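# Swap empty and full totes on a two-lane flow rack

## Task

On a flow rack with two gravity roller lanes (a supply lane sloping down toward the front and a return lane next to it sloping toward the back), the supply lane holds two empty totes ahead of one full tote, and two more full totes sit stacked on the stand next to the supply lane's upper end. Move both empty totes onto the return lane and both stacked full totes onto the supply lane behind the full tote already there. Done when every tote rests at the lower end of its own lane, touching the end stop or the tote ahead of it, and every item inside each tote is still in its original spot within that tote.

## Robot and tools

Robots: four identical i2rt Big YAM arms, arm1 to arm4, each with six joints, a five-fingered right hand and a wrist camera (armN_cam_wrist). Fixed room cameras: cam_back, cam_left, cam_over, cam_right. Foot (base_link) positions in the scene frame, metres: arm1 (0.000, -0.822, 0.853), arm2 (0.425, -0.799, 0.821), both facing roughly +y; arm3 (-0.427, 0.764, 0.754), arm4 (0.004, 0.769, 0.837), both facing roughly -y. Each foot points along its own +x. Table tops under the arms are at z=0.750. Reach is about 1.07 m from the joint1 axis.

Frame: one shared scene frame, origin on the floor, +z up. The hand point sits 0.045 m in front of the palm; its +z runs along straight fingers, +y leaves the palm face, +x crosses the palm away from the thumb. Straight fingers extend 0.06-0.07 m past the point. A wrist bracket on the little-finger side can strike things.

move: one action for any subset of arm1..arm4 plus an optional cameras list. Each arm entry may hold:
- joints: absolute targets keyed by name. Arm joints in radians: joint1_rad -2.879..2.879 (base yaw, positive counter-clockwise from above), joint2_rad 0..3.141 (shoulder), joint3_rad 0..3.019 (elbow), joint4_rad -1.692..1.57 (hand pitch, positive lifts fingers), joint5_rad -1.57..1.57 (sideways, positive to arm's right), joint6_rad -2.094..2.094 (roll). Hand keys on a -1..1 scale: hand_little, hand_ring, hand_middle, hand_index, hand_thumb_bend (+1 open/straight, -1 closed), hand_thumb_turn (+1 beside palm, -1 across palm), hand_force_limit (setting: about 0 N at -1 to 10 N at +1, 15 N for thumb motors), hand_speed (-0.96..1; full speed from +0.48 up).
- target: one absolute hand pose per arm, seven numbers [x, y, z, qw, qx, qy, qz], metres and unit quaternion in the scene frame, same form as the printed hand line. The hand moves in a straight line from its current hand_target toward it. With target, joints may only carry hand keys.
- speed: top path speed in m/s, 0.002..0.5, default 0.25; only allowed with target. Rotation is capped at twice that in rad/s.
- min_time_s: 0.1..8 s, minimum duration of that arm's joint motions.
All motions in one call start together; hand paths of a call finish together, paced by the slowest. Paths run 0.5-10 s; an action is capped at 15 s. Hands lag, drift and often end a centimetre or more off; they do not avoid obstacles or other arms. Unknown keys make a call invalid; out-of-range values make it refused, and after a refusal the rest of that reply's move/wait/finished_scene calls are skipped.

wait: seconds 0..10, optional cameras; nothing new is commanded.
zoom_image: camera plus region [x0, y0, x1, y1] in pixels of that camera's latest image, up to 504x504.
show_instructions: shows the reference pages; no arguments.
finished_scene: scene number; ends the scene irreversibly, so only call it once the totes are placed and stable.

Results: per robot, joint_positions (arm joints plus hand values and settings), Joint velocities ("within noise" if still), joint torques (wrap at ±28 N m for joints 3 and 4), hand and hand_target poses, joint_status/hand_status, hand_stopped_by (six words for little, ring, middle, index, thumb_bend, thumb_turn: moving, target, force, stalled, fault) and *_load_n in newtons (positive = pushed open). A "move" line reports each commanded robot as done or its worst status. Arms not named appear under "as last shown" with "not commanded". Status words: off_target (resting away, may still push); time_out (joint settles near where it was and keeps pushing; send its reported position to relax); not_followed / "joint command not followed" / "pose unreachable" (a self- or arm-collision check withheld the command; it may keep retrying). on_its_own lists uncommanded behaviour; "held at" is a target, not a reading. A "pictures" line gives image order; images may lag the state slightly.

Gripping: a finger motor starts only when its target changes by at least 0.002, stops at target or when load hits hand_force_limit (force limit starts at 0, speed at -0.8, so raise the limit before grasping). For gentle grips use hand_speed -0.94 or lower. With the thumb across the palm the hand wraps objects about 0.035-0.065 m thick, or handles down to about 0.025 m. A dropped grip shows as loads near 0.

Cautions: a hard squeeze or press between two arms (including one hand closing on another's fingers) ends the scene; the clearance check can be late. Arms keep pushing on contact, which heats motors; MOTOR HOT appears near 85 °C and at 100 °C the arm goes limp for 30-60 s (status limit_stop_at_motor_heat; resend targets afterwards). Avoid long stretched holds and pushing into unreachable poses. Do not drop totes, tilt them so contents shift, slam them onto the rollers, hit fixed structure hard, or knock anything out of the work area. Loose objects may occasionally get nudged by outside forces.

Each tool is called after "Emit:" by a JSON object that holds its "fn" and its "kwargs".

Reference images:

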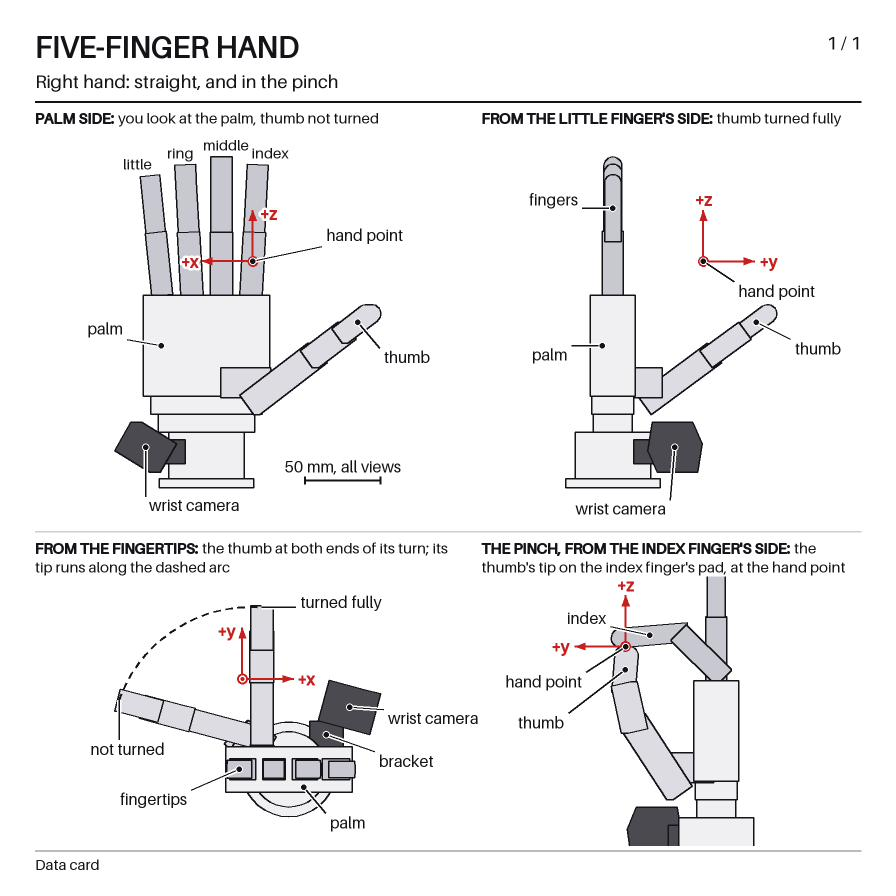

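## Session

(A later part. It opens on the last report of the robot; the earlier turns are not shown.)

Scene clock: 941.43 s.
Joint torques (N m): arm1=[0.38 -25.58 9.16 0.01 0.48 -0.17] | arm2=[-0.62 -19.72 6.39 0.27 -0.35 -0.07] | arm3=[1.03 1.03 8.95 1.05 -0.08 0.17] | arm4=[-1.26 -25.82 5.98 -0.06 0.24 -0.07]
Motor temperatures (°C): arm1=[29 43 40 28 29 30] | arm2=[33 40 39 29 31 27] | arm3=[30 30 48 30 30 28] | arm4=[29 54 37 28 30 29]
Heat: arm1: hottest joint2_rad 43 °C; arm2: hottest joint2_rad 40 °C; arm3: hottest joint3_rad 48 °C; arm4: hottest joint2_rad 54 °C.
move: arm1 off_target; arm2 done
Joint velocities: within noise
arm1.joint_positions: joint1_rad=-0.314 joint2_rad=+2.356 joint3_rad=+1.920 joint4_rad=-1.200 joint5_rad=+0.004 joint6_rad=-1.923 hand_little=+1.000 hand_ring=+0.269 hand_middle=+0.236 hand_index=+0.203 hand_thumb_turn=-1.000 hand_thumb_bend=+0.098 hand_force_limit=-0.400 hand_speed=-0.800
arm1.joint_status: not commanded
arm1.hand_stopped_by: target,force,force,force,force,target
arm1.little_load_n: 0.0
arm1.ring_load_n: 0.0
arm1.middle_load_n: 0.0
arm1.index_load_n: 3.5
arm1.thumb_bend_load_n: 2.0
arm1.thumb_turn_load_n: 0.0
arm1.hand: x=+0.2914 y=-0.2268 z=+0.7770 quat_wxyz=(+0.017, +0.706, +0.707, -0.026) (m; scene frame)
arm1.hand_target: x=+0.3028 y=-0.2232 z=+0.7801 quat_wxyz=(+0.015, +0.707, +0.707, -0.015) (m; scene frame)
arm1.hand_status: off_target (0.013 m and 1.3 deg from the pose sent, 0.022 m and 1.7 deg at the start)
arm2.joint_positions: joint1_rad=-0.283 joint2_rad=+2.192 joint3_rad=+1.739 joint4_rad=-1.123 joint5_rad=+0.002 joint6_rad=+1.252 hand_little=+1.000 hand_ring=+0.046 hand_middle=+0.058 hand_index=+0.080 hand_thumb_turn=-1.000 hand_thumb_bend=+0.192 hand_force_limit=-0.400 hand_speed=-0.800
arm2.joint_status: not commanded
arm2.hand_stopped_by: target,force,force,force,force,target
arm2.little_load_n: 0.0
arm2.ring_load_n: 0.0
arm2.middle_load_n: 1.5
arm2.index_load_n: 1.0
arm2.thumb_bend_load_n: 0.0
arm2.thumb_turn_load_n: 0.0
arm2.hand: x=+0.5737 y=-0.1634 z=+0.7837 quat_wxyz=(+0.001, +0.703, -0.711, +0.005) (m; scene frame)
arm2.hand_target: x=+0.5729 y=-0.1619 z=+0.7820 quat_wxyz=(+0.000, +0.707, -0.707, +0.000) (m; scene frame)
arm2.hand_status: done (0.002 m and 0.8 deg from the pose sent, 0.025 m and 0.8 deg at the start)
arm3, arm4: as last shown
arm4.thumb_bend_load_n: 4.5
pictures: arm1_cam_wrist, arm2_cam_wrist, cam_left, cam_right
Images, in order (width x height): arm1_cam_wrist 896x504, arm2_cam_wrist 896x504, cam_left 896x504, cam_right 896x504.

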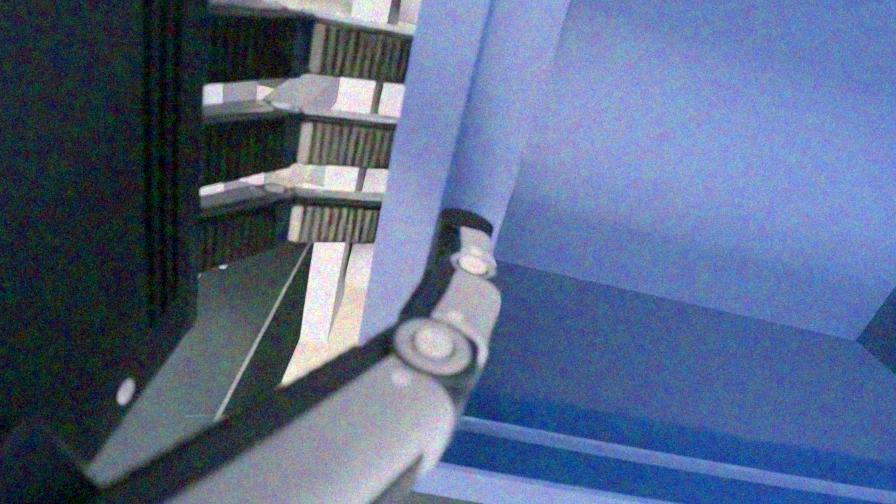

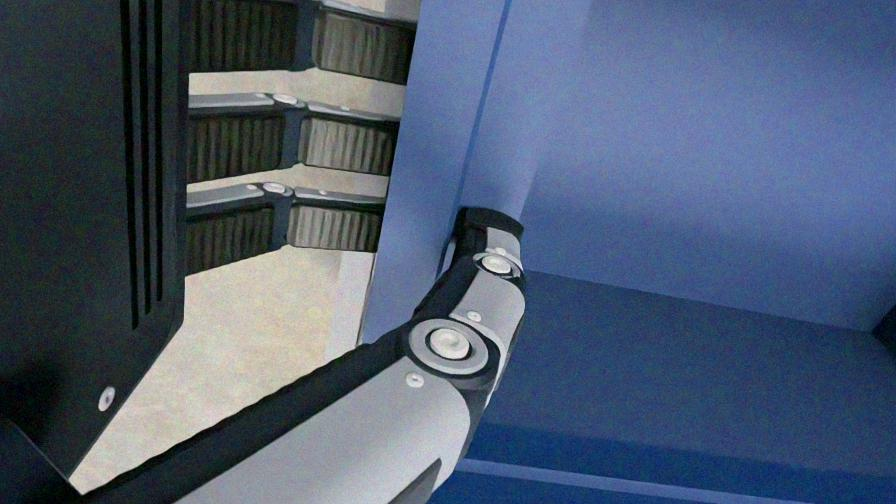

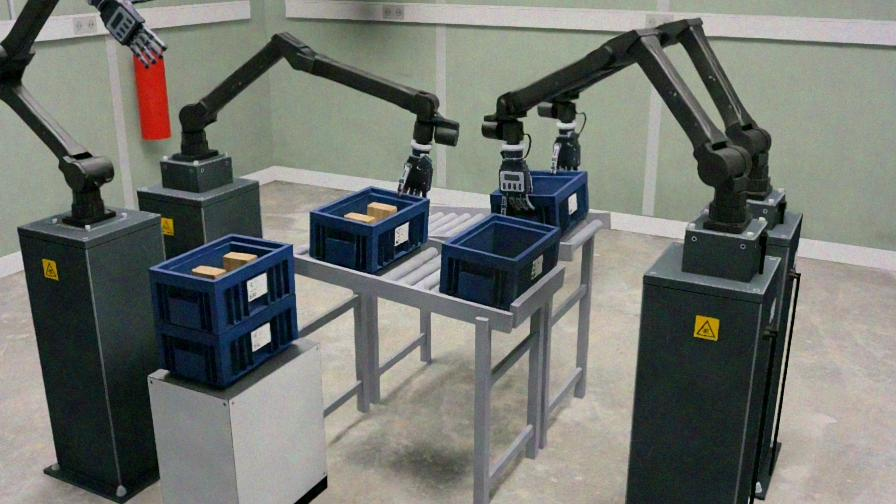

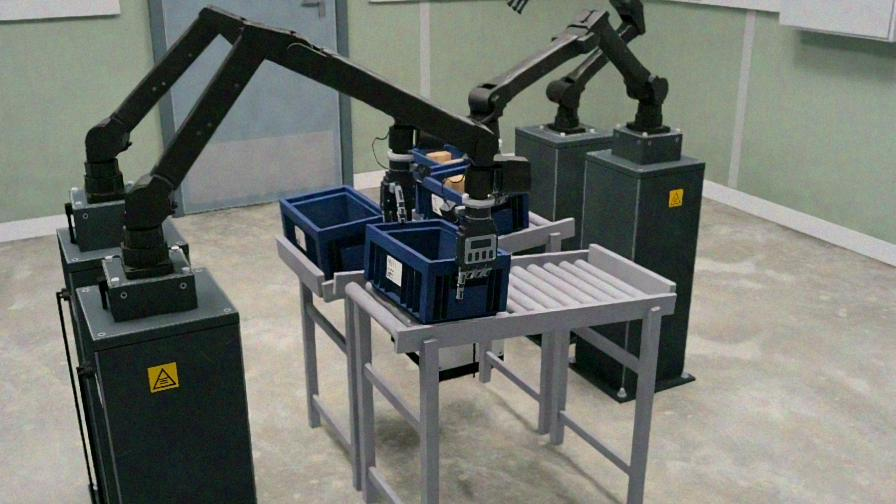

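Emit:
{"fn": "move", "kwargs": {"arm1": {"target": [0.303, -0.223, 0.766, 0.015, 0.7069, 0.7069, -0.015], "speed": 0.04}, "arm2": {"target": [0.573, -0.162, 0.768, 0, 0.7071, -0.7071, 0], "speed": 0.04}, "cameras": ["arm1_cam_wrist", "arm2_cam_wrist", "cam_left", "cam_right"]}}

Emit:
{"fn": "zoom_image", "kwargs": {"camera": "cam_right", "region": [320, 180, 560, 360]}}

Scene clock: 952.90 s.
Joint torques (N m): arm1=[0.32 -24.06 8.55 0.08 0.47 -0.17] | arm2=[-0.44 -19.02 6.12 0.32 -0.3 -0.08] | arm3=[1.49 1.26 9.43 0.88 0.02 0.15] | arm4=[-1.08 -25.64 6.12 -0.14 0.24 -0.06]
Motor temperatures (°C): arm1=[29 43 39 28 29 30] | arm2=[32 40 38 29 31 27] | arm3=[30 30 48 30 30 28] | arm4=[29 54 37 28 30 29]
Heat: arm1: hottest joint2_rad 43 °C; arm2: hottest joint2_rad 40 °C; arm3: hottest joint3_rad 48 °C; arm4: hottest joint2_rad 54 °C.
move: arm1 off_target; arm2 done
Joint velocities: within noise
arm1.joint_positions: joint1_rad=-0.314 joint2_rad=+2.356 joint3_rad=+1.920 joint4_rad=-1.176 joint5_rad=+0.004 joint6_rad=-1.923 hand_little=+1.000 hand_ring=+0.269 hand_middle=+0.236 hand_index=+0.203 hand_thumb_turn=-1.000 hand_thumb_bend=+0.098 hand_force_limit=-0.400 hand_speed=-0.800
arm1.joint_status: not commanded
arm1.hand_stopped_by: target,force,force,force,force,target
arm1.little_load_n: 0.0
arm1.ring_load_n: 0.0
arm1.middle_load_n: 0.5
arm1.index_load_n: 2.5
arm1.thumb_bend_load_n: 2.0
arm1.thumb_turn_load_n: 0.0
arm1.hand: x=+0.2938 y=-0.2208 z=+0.7765 quat_wxyz=(+0.012, +0.707, +0.707, -0.015) (m; scene frame)
arm1.hand_target: x=+0.3027 y=-0.2232 z=+0.7662 quat_wxyz=(+0.015, +0.707, +0.707, -0.015) (m; scene frame)
arm1.hand_status: off_target (0.014 m and 0.4 deg from the pose sent, 0.016 m and 1.3 deg at the start)
arm2.joint_positions: joint1_rad=-0.284 joint2_rad=+2.201 joint3_rad=+1.732 joint4_rad=-1.097 joint5_rad=+0.001 joint6_rad=+1.251 hand_little=+1.000 hand_ring=+0.046 hand_middle=+0.057 hand_index=+0.080 hand_thumb_turn=-1.000 hand_thumb_bend=+0.192 hand_force_limit=-0.400 hand_speed=-0.800
arm2.joint_status: not commanded
arm2.hand_stopped_by: target,force,force,force,force,target
arm2.little_load_n: 0.0
arm2.ring_load_n: 0.5
arm2.middle_load_n: 0.0
arm2.index_load_n: 1.0
arm2.thumb_bend_load_n: -0.5
arm2.thumb_turn_load_n: 0.0
arm2.hand: x=+0.5751 y=-0.1610 z=+0.7760 quat_wxyz=(-0.004, +0.703, -0.711, +0.002) (m; scene frame)
arm2.hand_target: x=+0.5730 y=-0.1622 z=+0.7680 quat_wxyz=(+0.000, +0.707, -0.707, +0.000) (m; scene frame)
arm2.hand_status: done (0.008 m and 0.8 deg from the pose sent, 0.016 m and 0.9 deg at the start)
arm3, arm4: as last shown
arm3.thumb_bend_load_n: -0.5
arm4.thumb_bend_load_n: 5.0
pictures: arm1_cam_wrist, arm2_cam_wrist, cam_left, cam_right
Images, in order (width x height): arm1_cam_wrist 896x504, arm2_cam_wrist 896x504, cam_left 896x504, cam_right 896x504.

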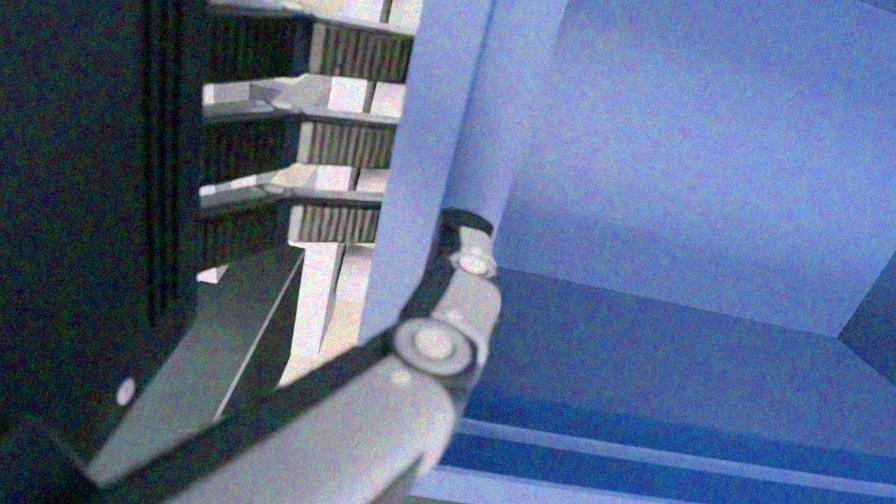

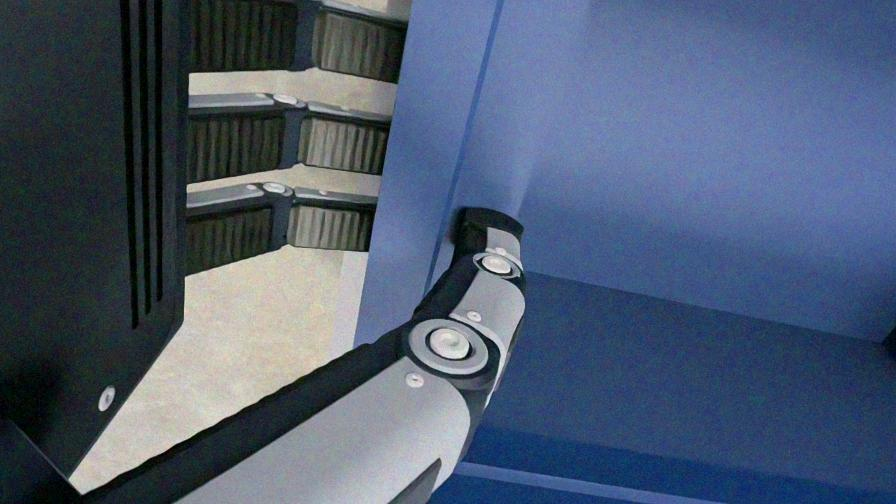

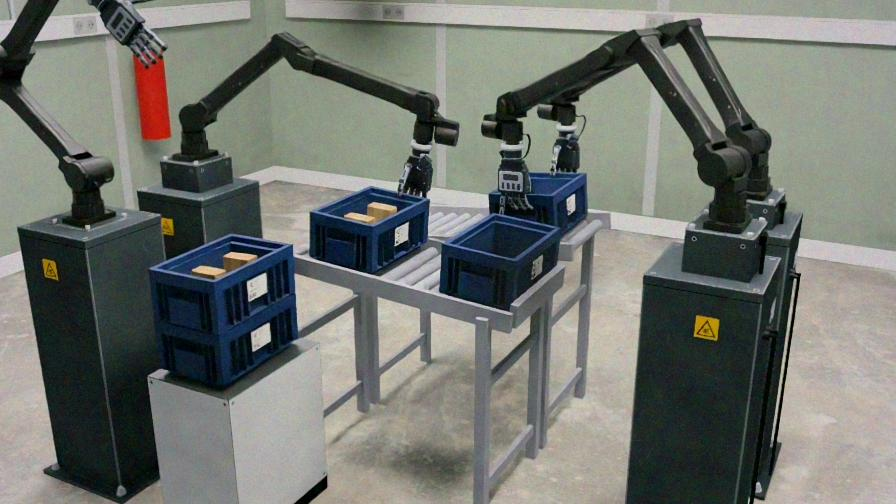

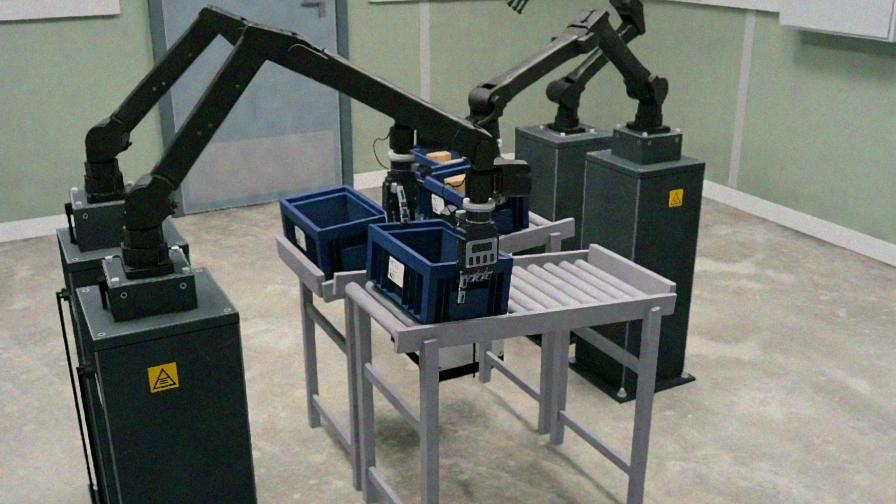

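Scaled by 2.100.

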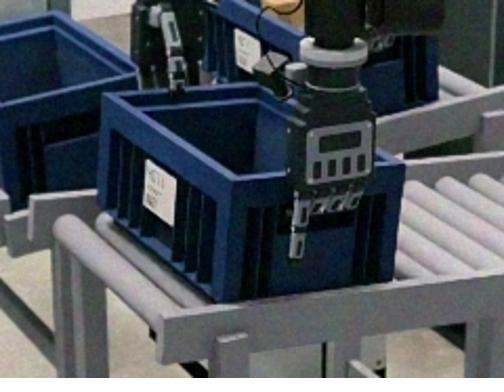

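Emit:
{"fn": "move", "kwargs": {"arm1": {"joints": {"hand_speed": -0.4, "hand_thumb_bend": 1.0, "hand_index": 0.3, "hand_middle": 0.3, "hand_ring": 0.3}}, "arm2": {"joints": {"hand_speed": -0.4, "hand_thumb_bend": 1.0, "hand_index": 0.18, "hand_middle": 0.18, "hand_ring": 0.18}}, "cameras": ["arm1_cam_wrist", "arm2_cam_wrist"]}}

Scene clock: 973.30 s.
Joint torques (N m): arm1=[0.56 -24.18 8.59 -0.08 0.37 -0.15] | arm2=[-0.44 -19.19 6.16 0.32 -0.12 -0.03] | arm3=[0.5 0.38 9.22 1.1 -0.05 0.11] | arm4=[-1.32 -25.88 6.13 -0.27 0.23 -0.07]
Motor temperatures (°C): arm1=[29 42 38 28 29 30] | arm2=[32 39 36 29 31 27] | arm3=[30 30 48 30 30 28] | arm4=[29 54 37 28 30 29]
Heat: arm1: hottest joint2_rad 42 °C; arm2: hottest joint2_rad 39 °C; arm3: hottest joint3_rad 48 °C; arm4: hottest joint2_rad 54 °C.
move: arm1 done; arm2 done
Joint velocities: within noise
arm1.joint_positions: joint1_rad=-0.317 joint2_rad=+2.356 joint3_rad=+1.920 joint4_rad=-1.172 joint5_rad=+0.007 joint6_rad=-1.925 hand_little=+1.000 hand_ring=+0.300 hand_middle=+0.300 hand_index=+0.300 hand_thumb_turn=-1.000 hand_thumb_bend=+1.000 hand_force_limit=-0.400 hand_speed=-0.400
arm1.joint_status: all done
arm1.hand_stopped_by: target,target,target,target,target,target
arm1.little_load_n: 0.5
arm1.ring_load_n: 0.5
arm1.middle_load_n: 0.0
arm1.index_load_n: 0.0
arm1.thumb_bend_load_n: 0.0
arm1.thumb_turn_load_n: 0.0
arm1.hand: x=+0.2963 y=-0.2207 z=+0.7766 quat_wxyz=(+0.012, +0.707, +0.707, -0.013) (m; scene frame)
arm1.hand_target: x=+0.3027 y=-0.2232 z=+0.7662 quat_wxyz=(+0.015, +0.707, +0.707, -0.015) (m; scene frame)
arm1.hand_status: not commanded
arm2.joint_positions: joint1_rad=-0.284 joint2_rad=+2.201 joint3_rad=+1.732 joint4_rad=-1.097 joint5_rad=-0.003 joint6_rad=+1.248 hand_little=+1.000 hand_ring=+0.180 hand_middle=+0.180 hand_index=+0.180 hand_thumb_turn=-1.000 hand_thumb_bend=+1.000 hand_force_limit=-0.400 hand_speed=-0.400
arm2.joint_status: all done
arm2.hand_stopped_by: target,target,target,target,target,target
arm2.little_load_n: 0.0
arm2.ring_load_n: 0.0
arm2.middle_load_n: 0.0
arm2.index_load_n: 0.0
arm2.thumb_bend_load_n: 0.0
arm2.thumb_turn_load_n: 0.0
arm2.hand: x=+0.5743 y=-0.1610 z=+0.7762 quat_wxyz=(-0.003, +0.704, -0.710, +0.000) (m; scene frame)
arm2.hand_target: x=+0.5730 y=-0.1622 z=+0.7680 quat_wxyz=(+0.000, +0.707, -0.707, +0.000) (m; scene frame)
arm2.hand_status: not commanded
arm3: as last shown
arm4.joint_positions: joint1_rad=+0.308 joint2_rad=+2.488 joint3_rad=+2.183 joint4_rad=-1.397 joint5_rad=-0.045 joint6_rad=-1.291 hand_little=+1.000 hand_ring=+0.069 hand_middle=+0.113 hand_index=+0.158 hand_thumb_turn=-1.000 hand_thumb_bend=+0.098 hand_force_limit=-0.400 hand_speed=-0.800
arm4.joint_status: not commanded
arm4.hand_stopped_by: target,force,force,force,force,target
arm4.little_load_n: 0.0
arm4.ring_load_n: 4.0
arm4.middle_load_n: 1.5
arm4.index_load_n: 0.5
arm4.thumb_bend_load_n: 5.0
arm4.thumb_turn_load_n: 0.5
arm4.hand: x=+0.1484 y=+0.1371 z=+0.7702 quat_wxyz=(-0.049, +0.707, -0.704, -0.046) (m; scene frame)
arm4.hand_target: x=+0.1439 y=+0.1380 z=+0.7701 quat_wxyz=(-0.048, +0.705, -0.706, -0.048) (m; scene frame)
arm4.hand_status: not commanded
pictures: arm1_cam_wrist, arm2_cam_wrist
Images, in order (width x height): arm1_cam_wrist 896x504, arm2_cam_wrist 896x504.

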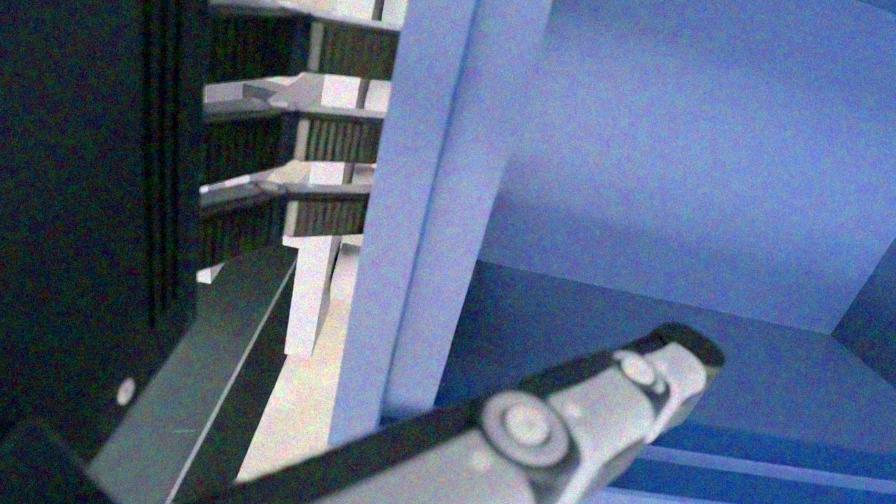

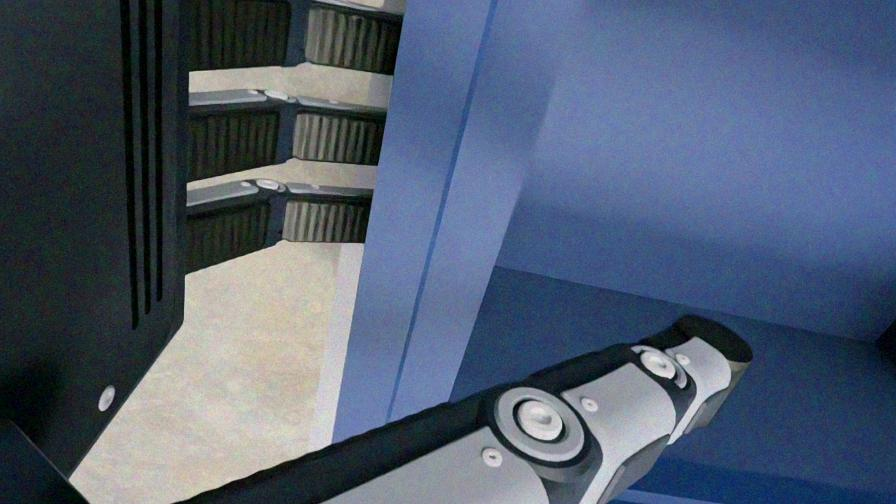

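Emit:
{"fn": "move", "kwargs": {"arm1": {"target": [0.300, -0.09, 0.764, 0.015, 0.7069, 0.7069, -0.015], "speed": 0.08}, "arm2": {"target": [0.574, -0.025, 0.766, 0, 0.7071, -0.7071, 0], "speed": 0.08}, "cameras": ["arm1_cam_wrist", "arm2_cam_wrist", "cam_over", "cam_right"]}}

Scene clock: 987.53 s.
Joint torques (N m): arm1=[1.26 -27.52 8.64 -0.47 0.26 -0.03] | arm2=[-0.32 -22.42 11.37 0.25 0.03 0.3] | arm3=[0.26 0.97 9.09 0.94 -0.02 0.15] | arm4=[-1.38 -25.76 5.91 -0.16 0.24 -0.05]
Motor temperatures (°C): arm1=[29 43 38 28 28 30] | arm2=[32 39 36 29 31 27] | arm3=[30 30 48 30 30 28] | arm4=[29 55 37 28 30 29]
Heat: arm1: hottest joint2_rad 43 °C; arm2: hottest joint2_rad 39 °C; arm3: hottest joint3_rad 48 °C; arm4: hottest joint2_rad 55 °C.
move: arm1 not_followed; arm2 off_target
Joint velocities: within noise
arm1.joint_positions: joint1_rad=-0.296 joint2_rad=+2.509 joint3_rad=+2.184 joint4_rad=-1.280 joint5_rad=+0.000 joint6_rad=-1.930 hand_little=+1.000 hand_ring=+0.300 hand_middle=+0.300 hand_index=+0.300 hand_thumb_turn=-1.000 hand_thumb_bend=+1.000 hand_force_limit=-0.400 hand_speed=-0.400
arm1.joint_status: not commanded
arm1.hand_stopped_by: target,target,target,target,target,target
arm1.little_load_n: 0.0
arm1.ring_load_n: 1.5
arm1.middle_load_n: 0.0
arm1.index_load_n: -1.5
arm1.thumb_bend_load_n: 0.0
arm1.thumb_turn_load_n: 0.0
arm1.on_its_own: joint3_rad is held at +2.185, not at its first target +1.924; joint4_rad is held at -1.281, not at its first target -1.163
arm1.hand: x=+0.2983 y=-0.1705 z=+0.7646 quat_wxyz=(+0.009, +0.698, +0.716, -0.013) (m; scene frame)
arm1.hand_target: x=+0.2986 y=-0.1712 z=+0.7647 quat_wxyz=(+0.010, +0.700, +0.714, -0.014) (m; scene frame)
arm1.hand_status: not_followed (0.080 m and 1.6 deg from the pose sent, 0.131 m and 0.4 deg at the start)
arm2.joint_positions: joint1_rad=-0.229 joint2_rad=+2.637 joint3_rad=+2.522 joint4_rad=-1.502 joint5_rad=-0.007 joint6_rad=+1.271 hand_little=+1.000 hand_ring=+0.180 hand_middle=+0.180 hand_index=+0.180 hand_thumb_turn=-1.000 hand_thumb_bend=+1.000 hand_force_limit=-0.400 hand_speed=-0.400
arm2.joint_status: not commanded
arm2.hand_stopped_by: target,target,target,target,target,target
arm2.little_load_n: 0.0
arm2.ring_load_n: 0.0
arm2.middle_load_n: 0.0
arm2.index_load_n: -2.5
arm2.thumb_bend_load_n: 0.0
arm2.thumb_turn_load_n: 0.0
arm2.hand: x=+0.5690 y=-0.0451 z=+0.7625 quat_wxyz=(+0.021, +0.715, -0.698, +0.010) (m; scene frame)
arm2.hand_target: x=+0.5736 y=-0.0264 z=+0.7668 quat_wxyz=(-0.001, +0.707, -0.707, -0.001) (m; scene frame)
arm2.hand_status: off_target (0.021 m and 3.0 deg from the pose sent, 0.136 m and 0.6 deg at the start)
arm3: as last shown
arm3.thumb_bend_load_n: 0.0
arm4.joint_positions: joint1_rad=+0.308 joint2_rad=+2.488 joint3_rad=+2.183 joint4_rad=-1.397 joint5_rad=-0.045 joint6_rad=-1.291 hand_little=+1.000 hand_ring=+0.069 hand_middle=+0.113 hand_index=+0.158 hand_thumb_turn=-1.000 hand_thumb_bend=+0.098 hand_force_limit=-0.400 hand_speed=-0.800
arm4.joint_status: not commanded
arm4.hand_stopped_by: target,force,force,force,force,target
arm4.little_load_n: 0.0
arm4.ring_load_n: 4.0
arm4.middle_load_n: 1.5
arm4.index_load_n: 0.5
arm4.thumb_bend_load_n: 5.0
arm4.thumb_turn_load_n: 1.0
arm4.hand: x=+0.1484 y=+0.1371 z=+0.7702 quat_wxyz=(-0.049, +0.707, -0.704, -0.046) (m; scene frame)
arm4.hand_target: x=+0.1439 y=+0.1380 z=+0.7701 quat_wxyz=(-0.048, +0.705, -0.706, -0.048) (m; scene frame)
arm4.hand_status: not commanded
pictures: arm1_cam_wrist, arm2_cam_wrist, cam_over, cam_right
pose unreachable (arm1 arm): on one or more control steps of this call this arm could not follow its commanded pose, so it was not sent that pose on those steps. On the call's last step it was still not sent that pose. It may still have moved: this result reports where it is.
cause: moving toward the commanded pose would bring a part of the arm too close to another arm (the arm4 arm, where that arm stood when this arm was held).
Images, in order (width x height): arm1_cam_wrist 896x504, arm2_cam_wrist 896x504, cam_over 896x504, cam_right 896x504.

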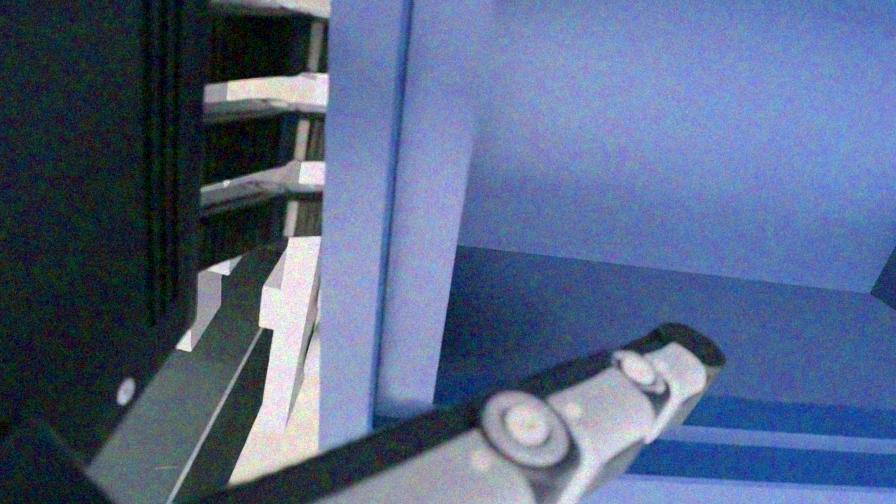

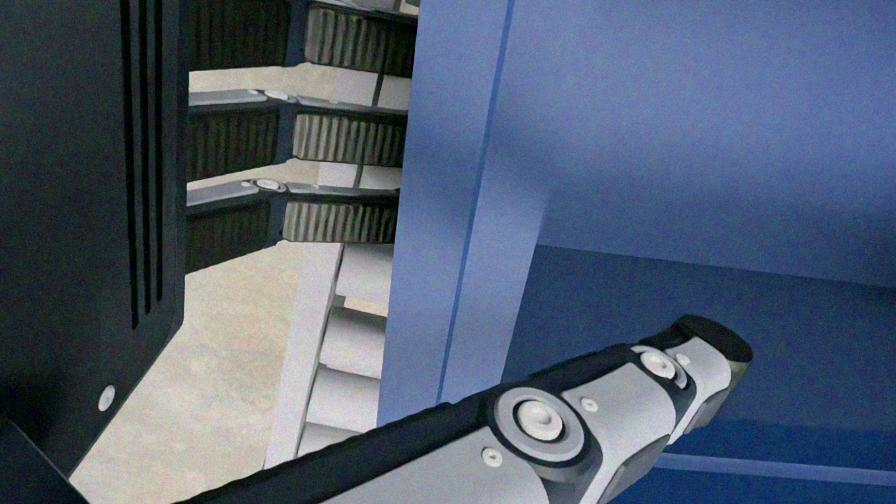

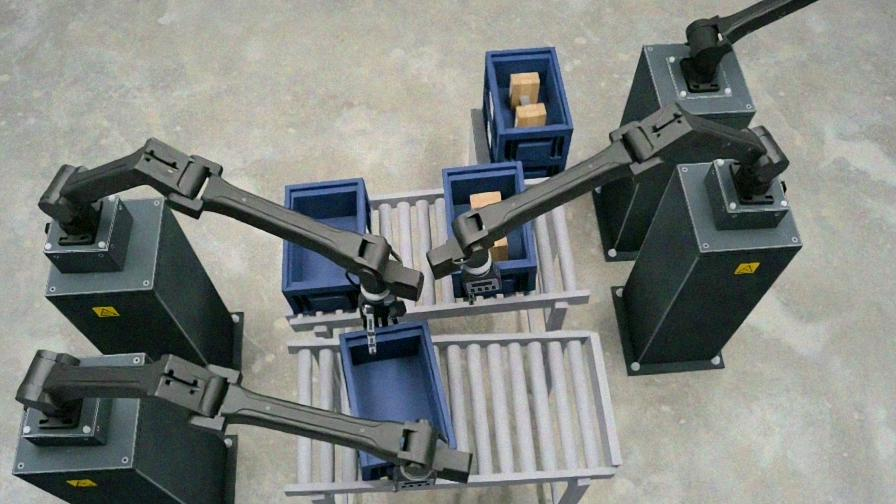

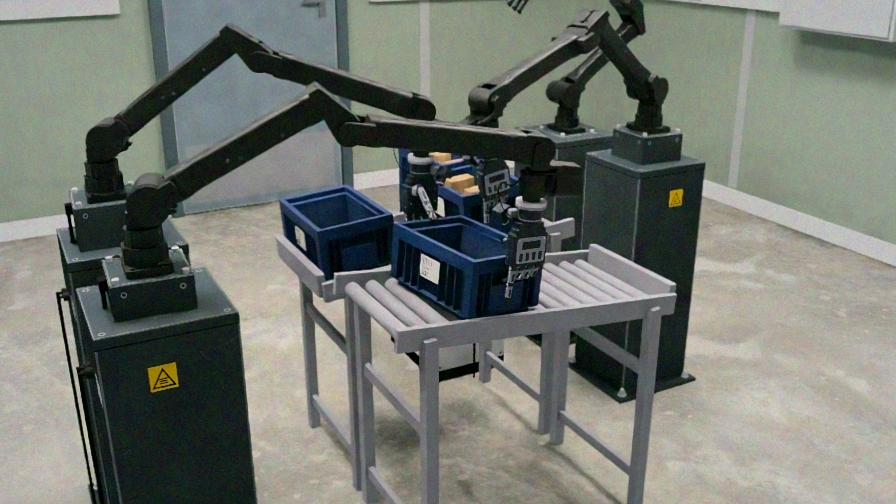

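Emit:
{"fn": "move", "kwargs": {"arm2": {"target": [0.576, -0.120, 0.770, 0, 0.7071, -0.7071, 0], "speed": 0.06}, "cameras": ["arm1_cam_wrist", "arm2_cam_wrist", "cam_over", "cam_right"]}}

Scene clock: 995.23 s.
Joint torques (N m): arm1=[1.26 -27.52 8.64 -0.5 0.28 -0.03] | arm2=[-1.55 -22.77 5.93 0.31 0.09 -0.07] | arm3=[0.44 1.26 9.11 1.42 -0.07 0.19] | arm4=[-1.32 -25.76 6.04 -0.09 0.26 -0.09]
Motor temperatures (°C): arm1=[29 44 38 28 28 30] | arm2=[32 40 37 29 31 27] | arm3=[30 30 48 30 30 28] | arm4=[29 55 37 28 30 29]
Heat: arm1: hottest joint2_rad 44 °C; arm2: hottest joint2_rad 40 °C; arm3: hottest joint3_rad 48 °C; arm4: hottest joint2_rad 55 °C.
move: arm2 off_target
Joint velocities: within noise
arm1, arm3, arm4: as last shown
arm1.ring_load_n: 0.0
arm1.index_load_n: 0.0
arm1.on_its_own: joint3_rad is held at +2.185, not at its first target +1.924; joint4_rad is held at -1.281, not at its first target -1.163
arm1.hand: x=+0.2982 y=-0.1704 z=+0.7646 quat_wxyz=(+0.009, +0.698, +0.716, -0.013) (m; scene frame)
arm2.joint_positions: joint1_rad=-0.254 joint2_rad=+2.327 joint3_rad=+1.937 joint4_rad=-1.192 joint5_rad=-0.007 joint6_rad=+1.267 hand_little=+1.000 hand_ring=+0.180 hand_middle=+0.180 hand_index=+0.180 hand_thumb_turn=-1.000 hand_thumb_bend=+1.000 hand_force_limit=-0.400 hand_speed=-0.400
arm2.joint_status: not commanded
arm2.hand_stopped_by: target,target,target,target,target,target
arm2.little_load_n: 0.0
arm2.ring_load_n: 0.0
arm2.middle_load_n: -0.5
arm2.index_load_n: 0.0
arm2.thumb_bend_load_n: 0.0
arm2.thumb_turn_load_n: 0.0
arm2.hand: x=+0.5661 y=-0.1178 z=+0.7665 quat_wxyz=(+0.005, +0.708, -0.706, +0.002) (m; scene frame)
arm2.hand_target: x=+0.5758 y=-0.1201 z=+0.7699 quat_wxyz=(+0.000, +0.707, -0.707, +0.000) (m; scene frame)
arm2.hand_status: off_target (0.011 m and 0.7 deg from the pose sent, 0.076 m and 3.0 deg at the start)
arm4.thumb_turn_load_n: 0.5
pictures: arm1_cam_wrist, arm2_cam_wrist, cam_over, cam_right
Images, in order (width x height): arm1_cam_wrist 896x504, arm2_cam_wrist 896x504, cam_over 896x504, cam_right 896x504.

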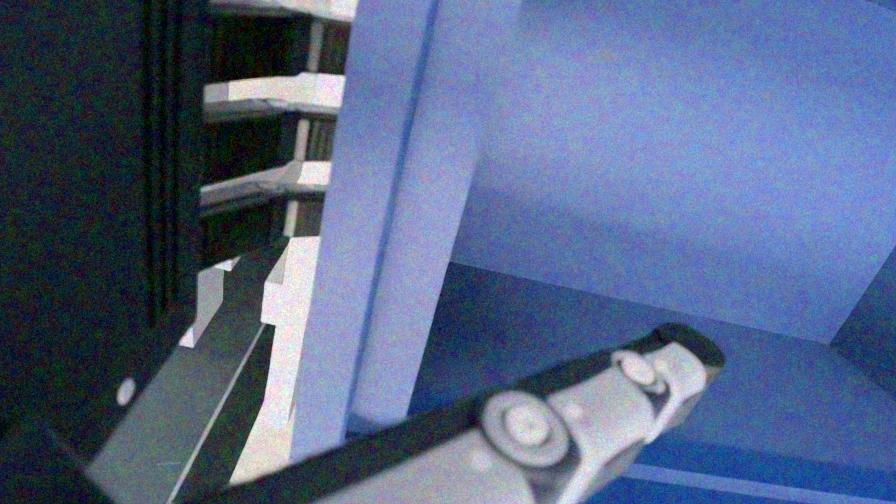

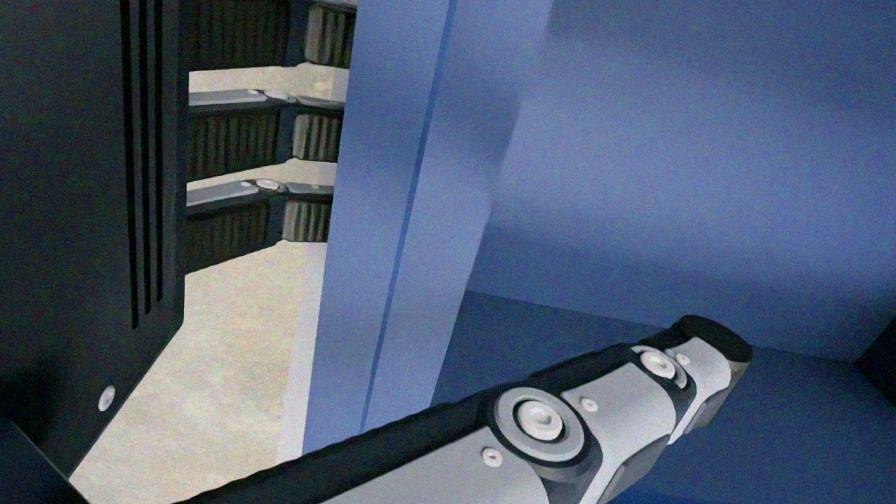

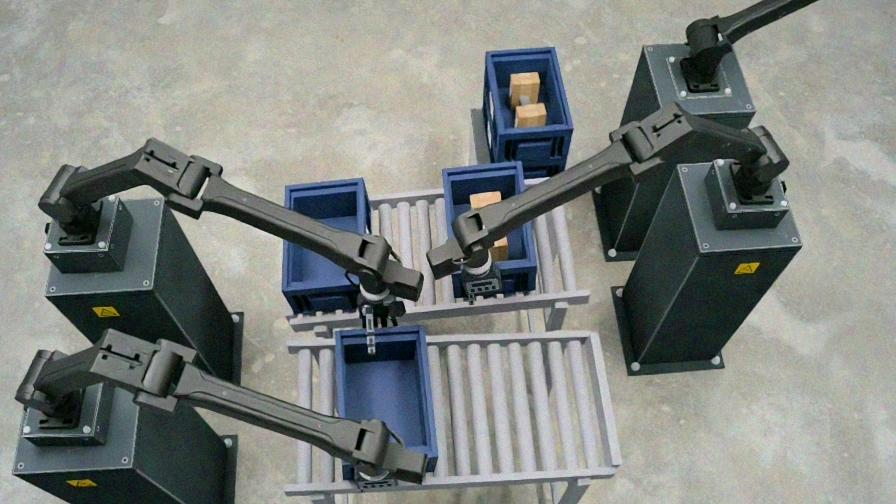

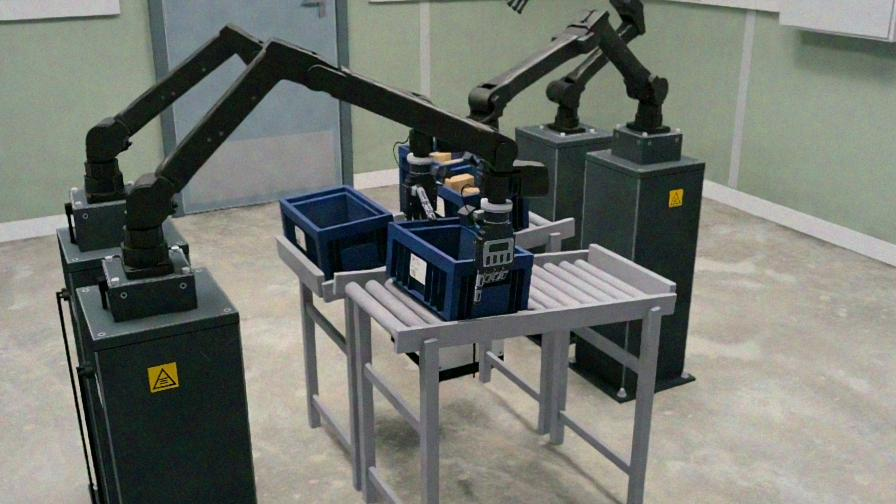

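Emit:
{"fn": "move", "kwargs": {"arm1": {"target": [0.243, -0.178, 0.766, 0.01, 0.7071, 0.7071, -0.01], "speed": 0.1}, "arm2": {"target": [0.635, -0.120, 0.768, 0, 0.7071, -0.7071, 0], "speed": 0.1}, "cameras": ["arm1_cam_wrist", "arm2_cam_wrist", "cam_over", "cam_right"]}}

Scene clock: 1004.20 s.
Joint torques (N m): arm1=[0.62 -27.46 8.25 -0.18 0.18 0.03] | arm2=[-0.03 -20.07 9.88 -0.64 0.07 -0.01] | arm3=[0.44 1.2 9.11 1.21 -0.02 0.14] | arm4=[-1.03 -25.64 6.08 -0.12 0.24 -0.06]
Motor temperatures (°C): arm1=[29 45 38 28 28 30] | arm2=[32 40 37 29 31 27] | arm3=[30 30 48 30 30 28] | arm4=[29 55 37 28 30 29]
Heat: arm1: hottest joint2_rad 45 °C; arm2: hottest joint2_rad 40 °C; arm3: hottest joint3_rad 48 °C; arm4: hottest joint2_rad 55 °C.
move: arm1 done; arm2 off_target
Joint velocities: within noise
arm1.joint_positions: joint1_rad=-0.220 joint2_rad=+2.448 joint3_rad=+2.041 joint4_rad=-1.216 joint5_rad=+0.004 joint6_rad=-1.844 hand_little=+1.000 hand_ring=+0.300 hand_middle=+0.300 hand_index=+0.300 hand_thumb_turn=-1.000 hand_thumb_bend=+1.000 hand_force_limit=-0.400 hand_speed=-0.400
arm1.joint_status: not commanded
arm1.hand_stopped_by: target,target,target,target,target,target
arm1.little_load_n: 0.0
arm1.ring_load_n: 0.0
arm1.middle_load_n: 0.0
arm1.index_load_n: 0.0
arm1.thumb_bend_load_n: 0.0
arm1.thumb_turn_load_n: 0.0
arm1.hand: x=+0.2395 y=-0.1814 z=+0.7567 quat_wxyz=(+0.016, +0.702, +0.712, -0.020) (m; scene frame)
arm1.hand_target: x=+0.2431 y=-0.1780 z=+0.7661 quat_wxyz=(+0.010, +0.707, +0.707, -0.010) (m; scene frame)
arm1.hand_status: done (0.010 m and 1.6 deg from the pose sent, 0.056 m and 1.5 deg at the start)
arm2.joint_positions: joint1_rad=-0.353 joint2_rad=+2.354 joint3_rad=+1.987 joint4_rad=-1.214 joint5_rad=-0.007 joint6_rad=+1.185 hand_little=+1.000 hand_ring=+0.180 hand_middle=+0.180 hand_index=+0.180 hand_thumb_turn=-1.000 hand_thumb_bend=+1.000 hand_force_limit=-0.400 hand_speed=-0.400
arm2.joint_status: not commanded
arm2.hand_stopped_by: target,target,target,target,target,target
arm2.little_load_n: -0.5
arm2.ring_load_n: 0.0
arm2.middle_load_n: 0.0
arm2.index_load_n: 0.0
arm2.thumb_bend_load_n: 0.0
arm2.thumb_turn_load_n: 0.0
arm2.hand: x=+0.6336 y=-0.1312 z=+0.7666 quat_wxyz=(+0.005, +0.702, -0.712, +0.001) (m; scene frame)
arm2.hand_target: x=+0.6349 y=-0.1204 z=+0.7681 quat_wxyz=(-0.001, +0.707, -0.707, +0.000) (m; scene frame)
arm2.hand_status: off_target (0.011 m and 1.0 deg from the pose sent, 0.069 m and 0.7 deg at the start)
arm3, arm4: as last shown
arm4.thumb_turn_load_n: 1.0
pictures: arm1_cam_wrist, arm2_cam_wrist, cam_over, cam_right
Images, in order (width x height): arm1_cam_wrist 896x504, arm2_cam_wrist 896x504, cam_over 896x504, cam_right 896x504.

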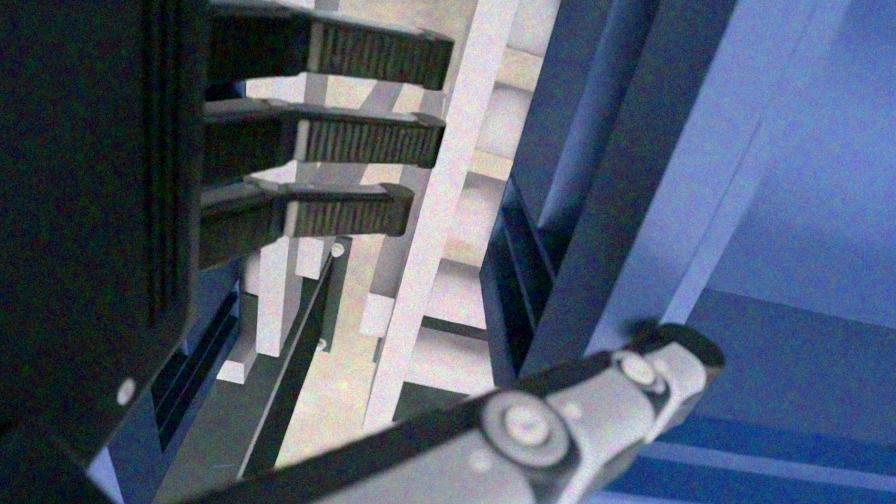

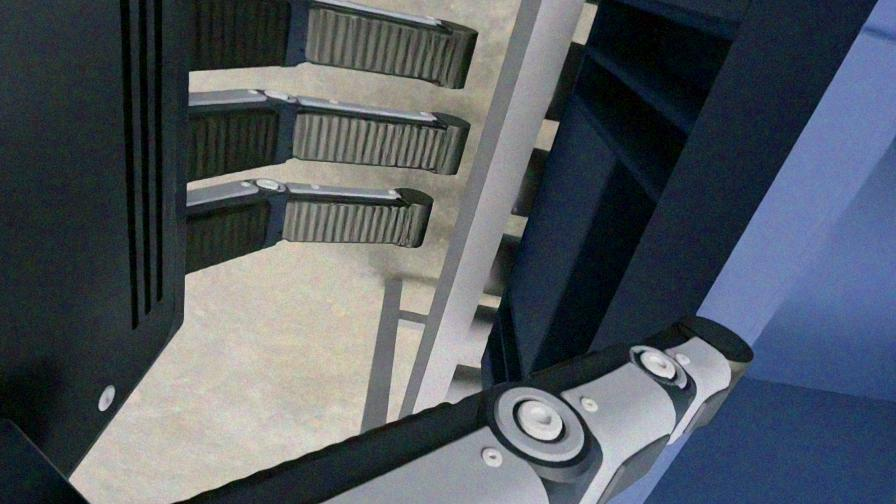

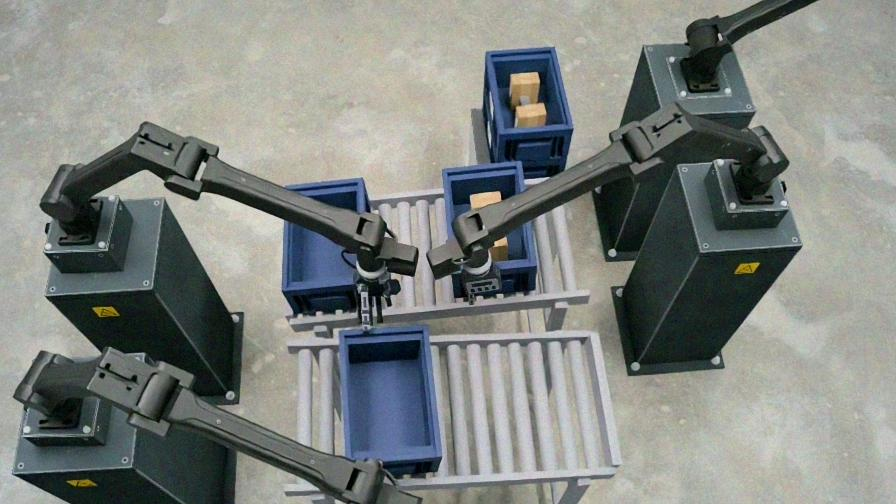

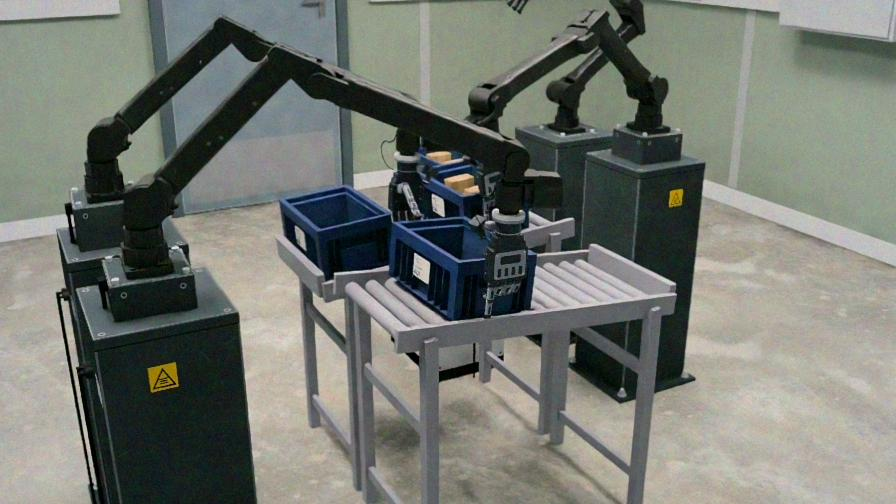

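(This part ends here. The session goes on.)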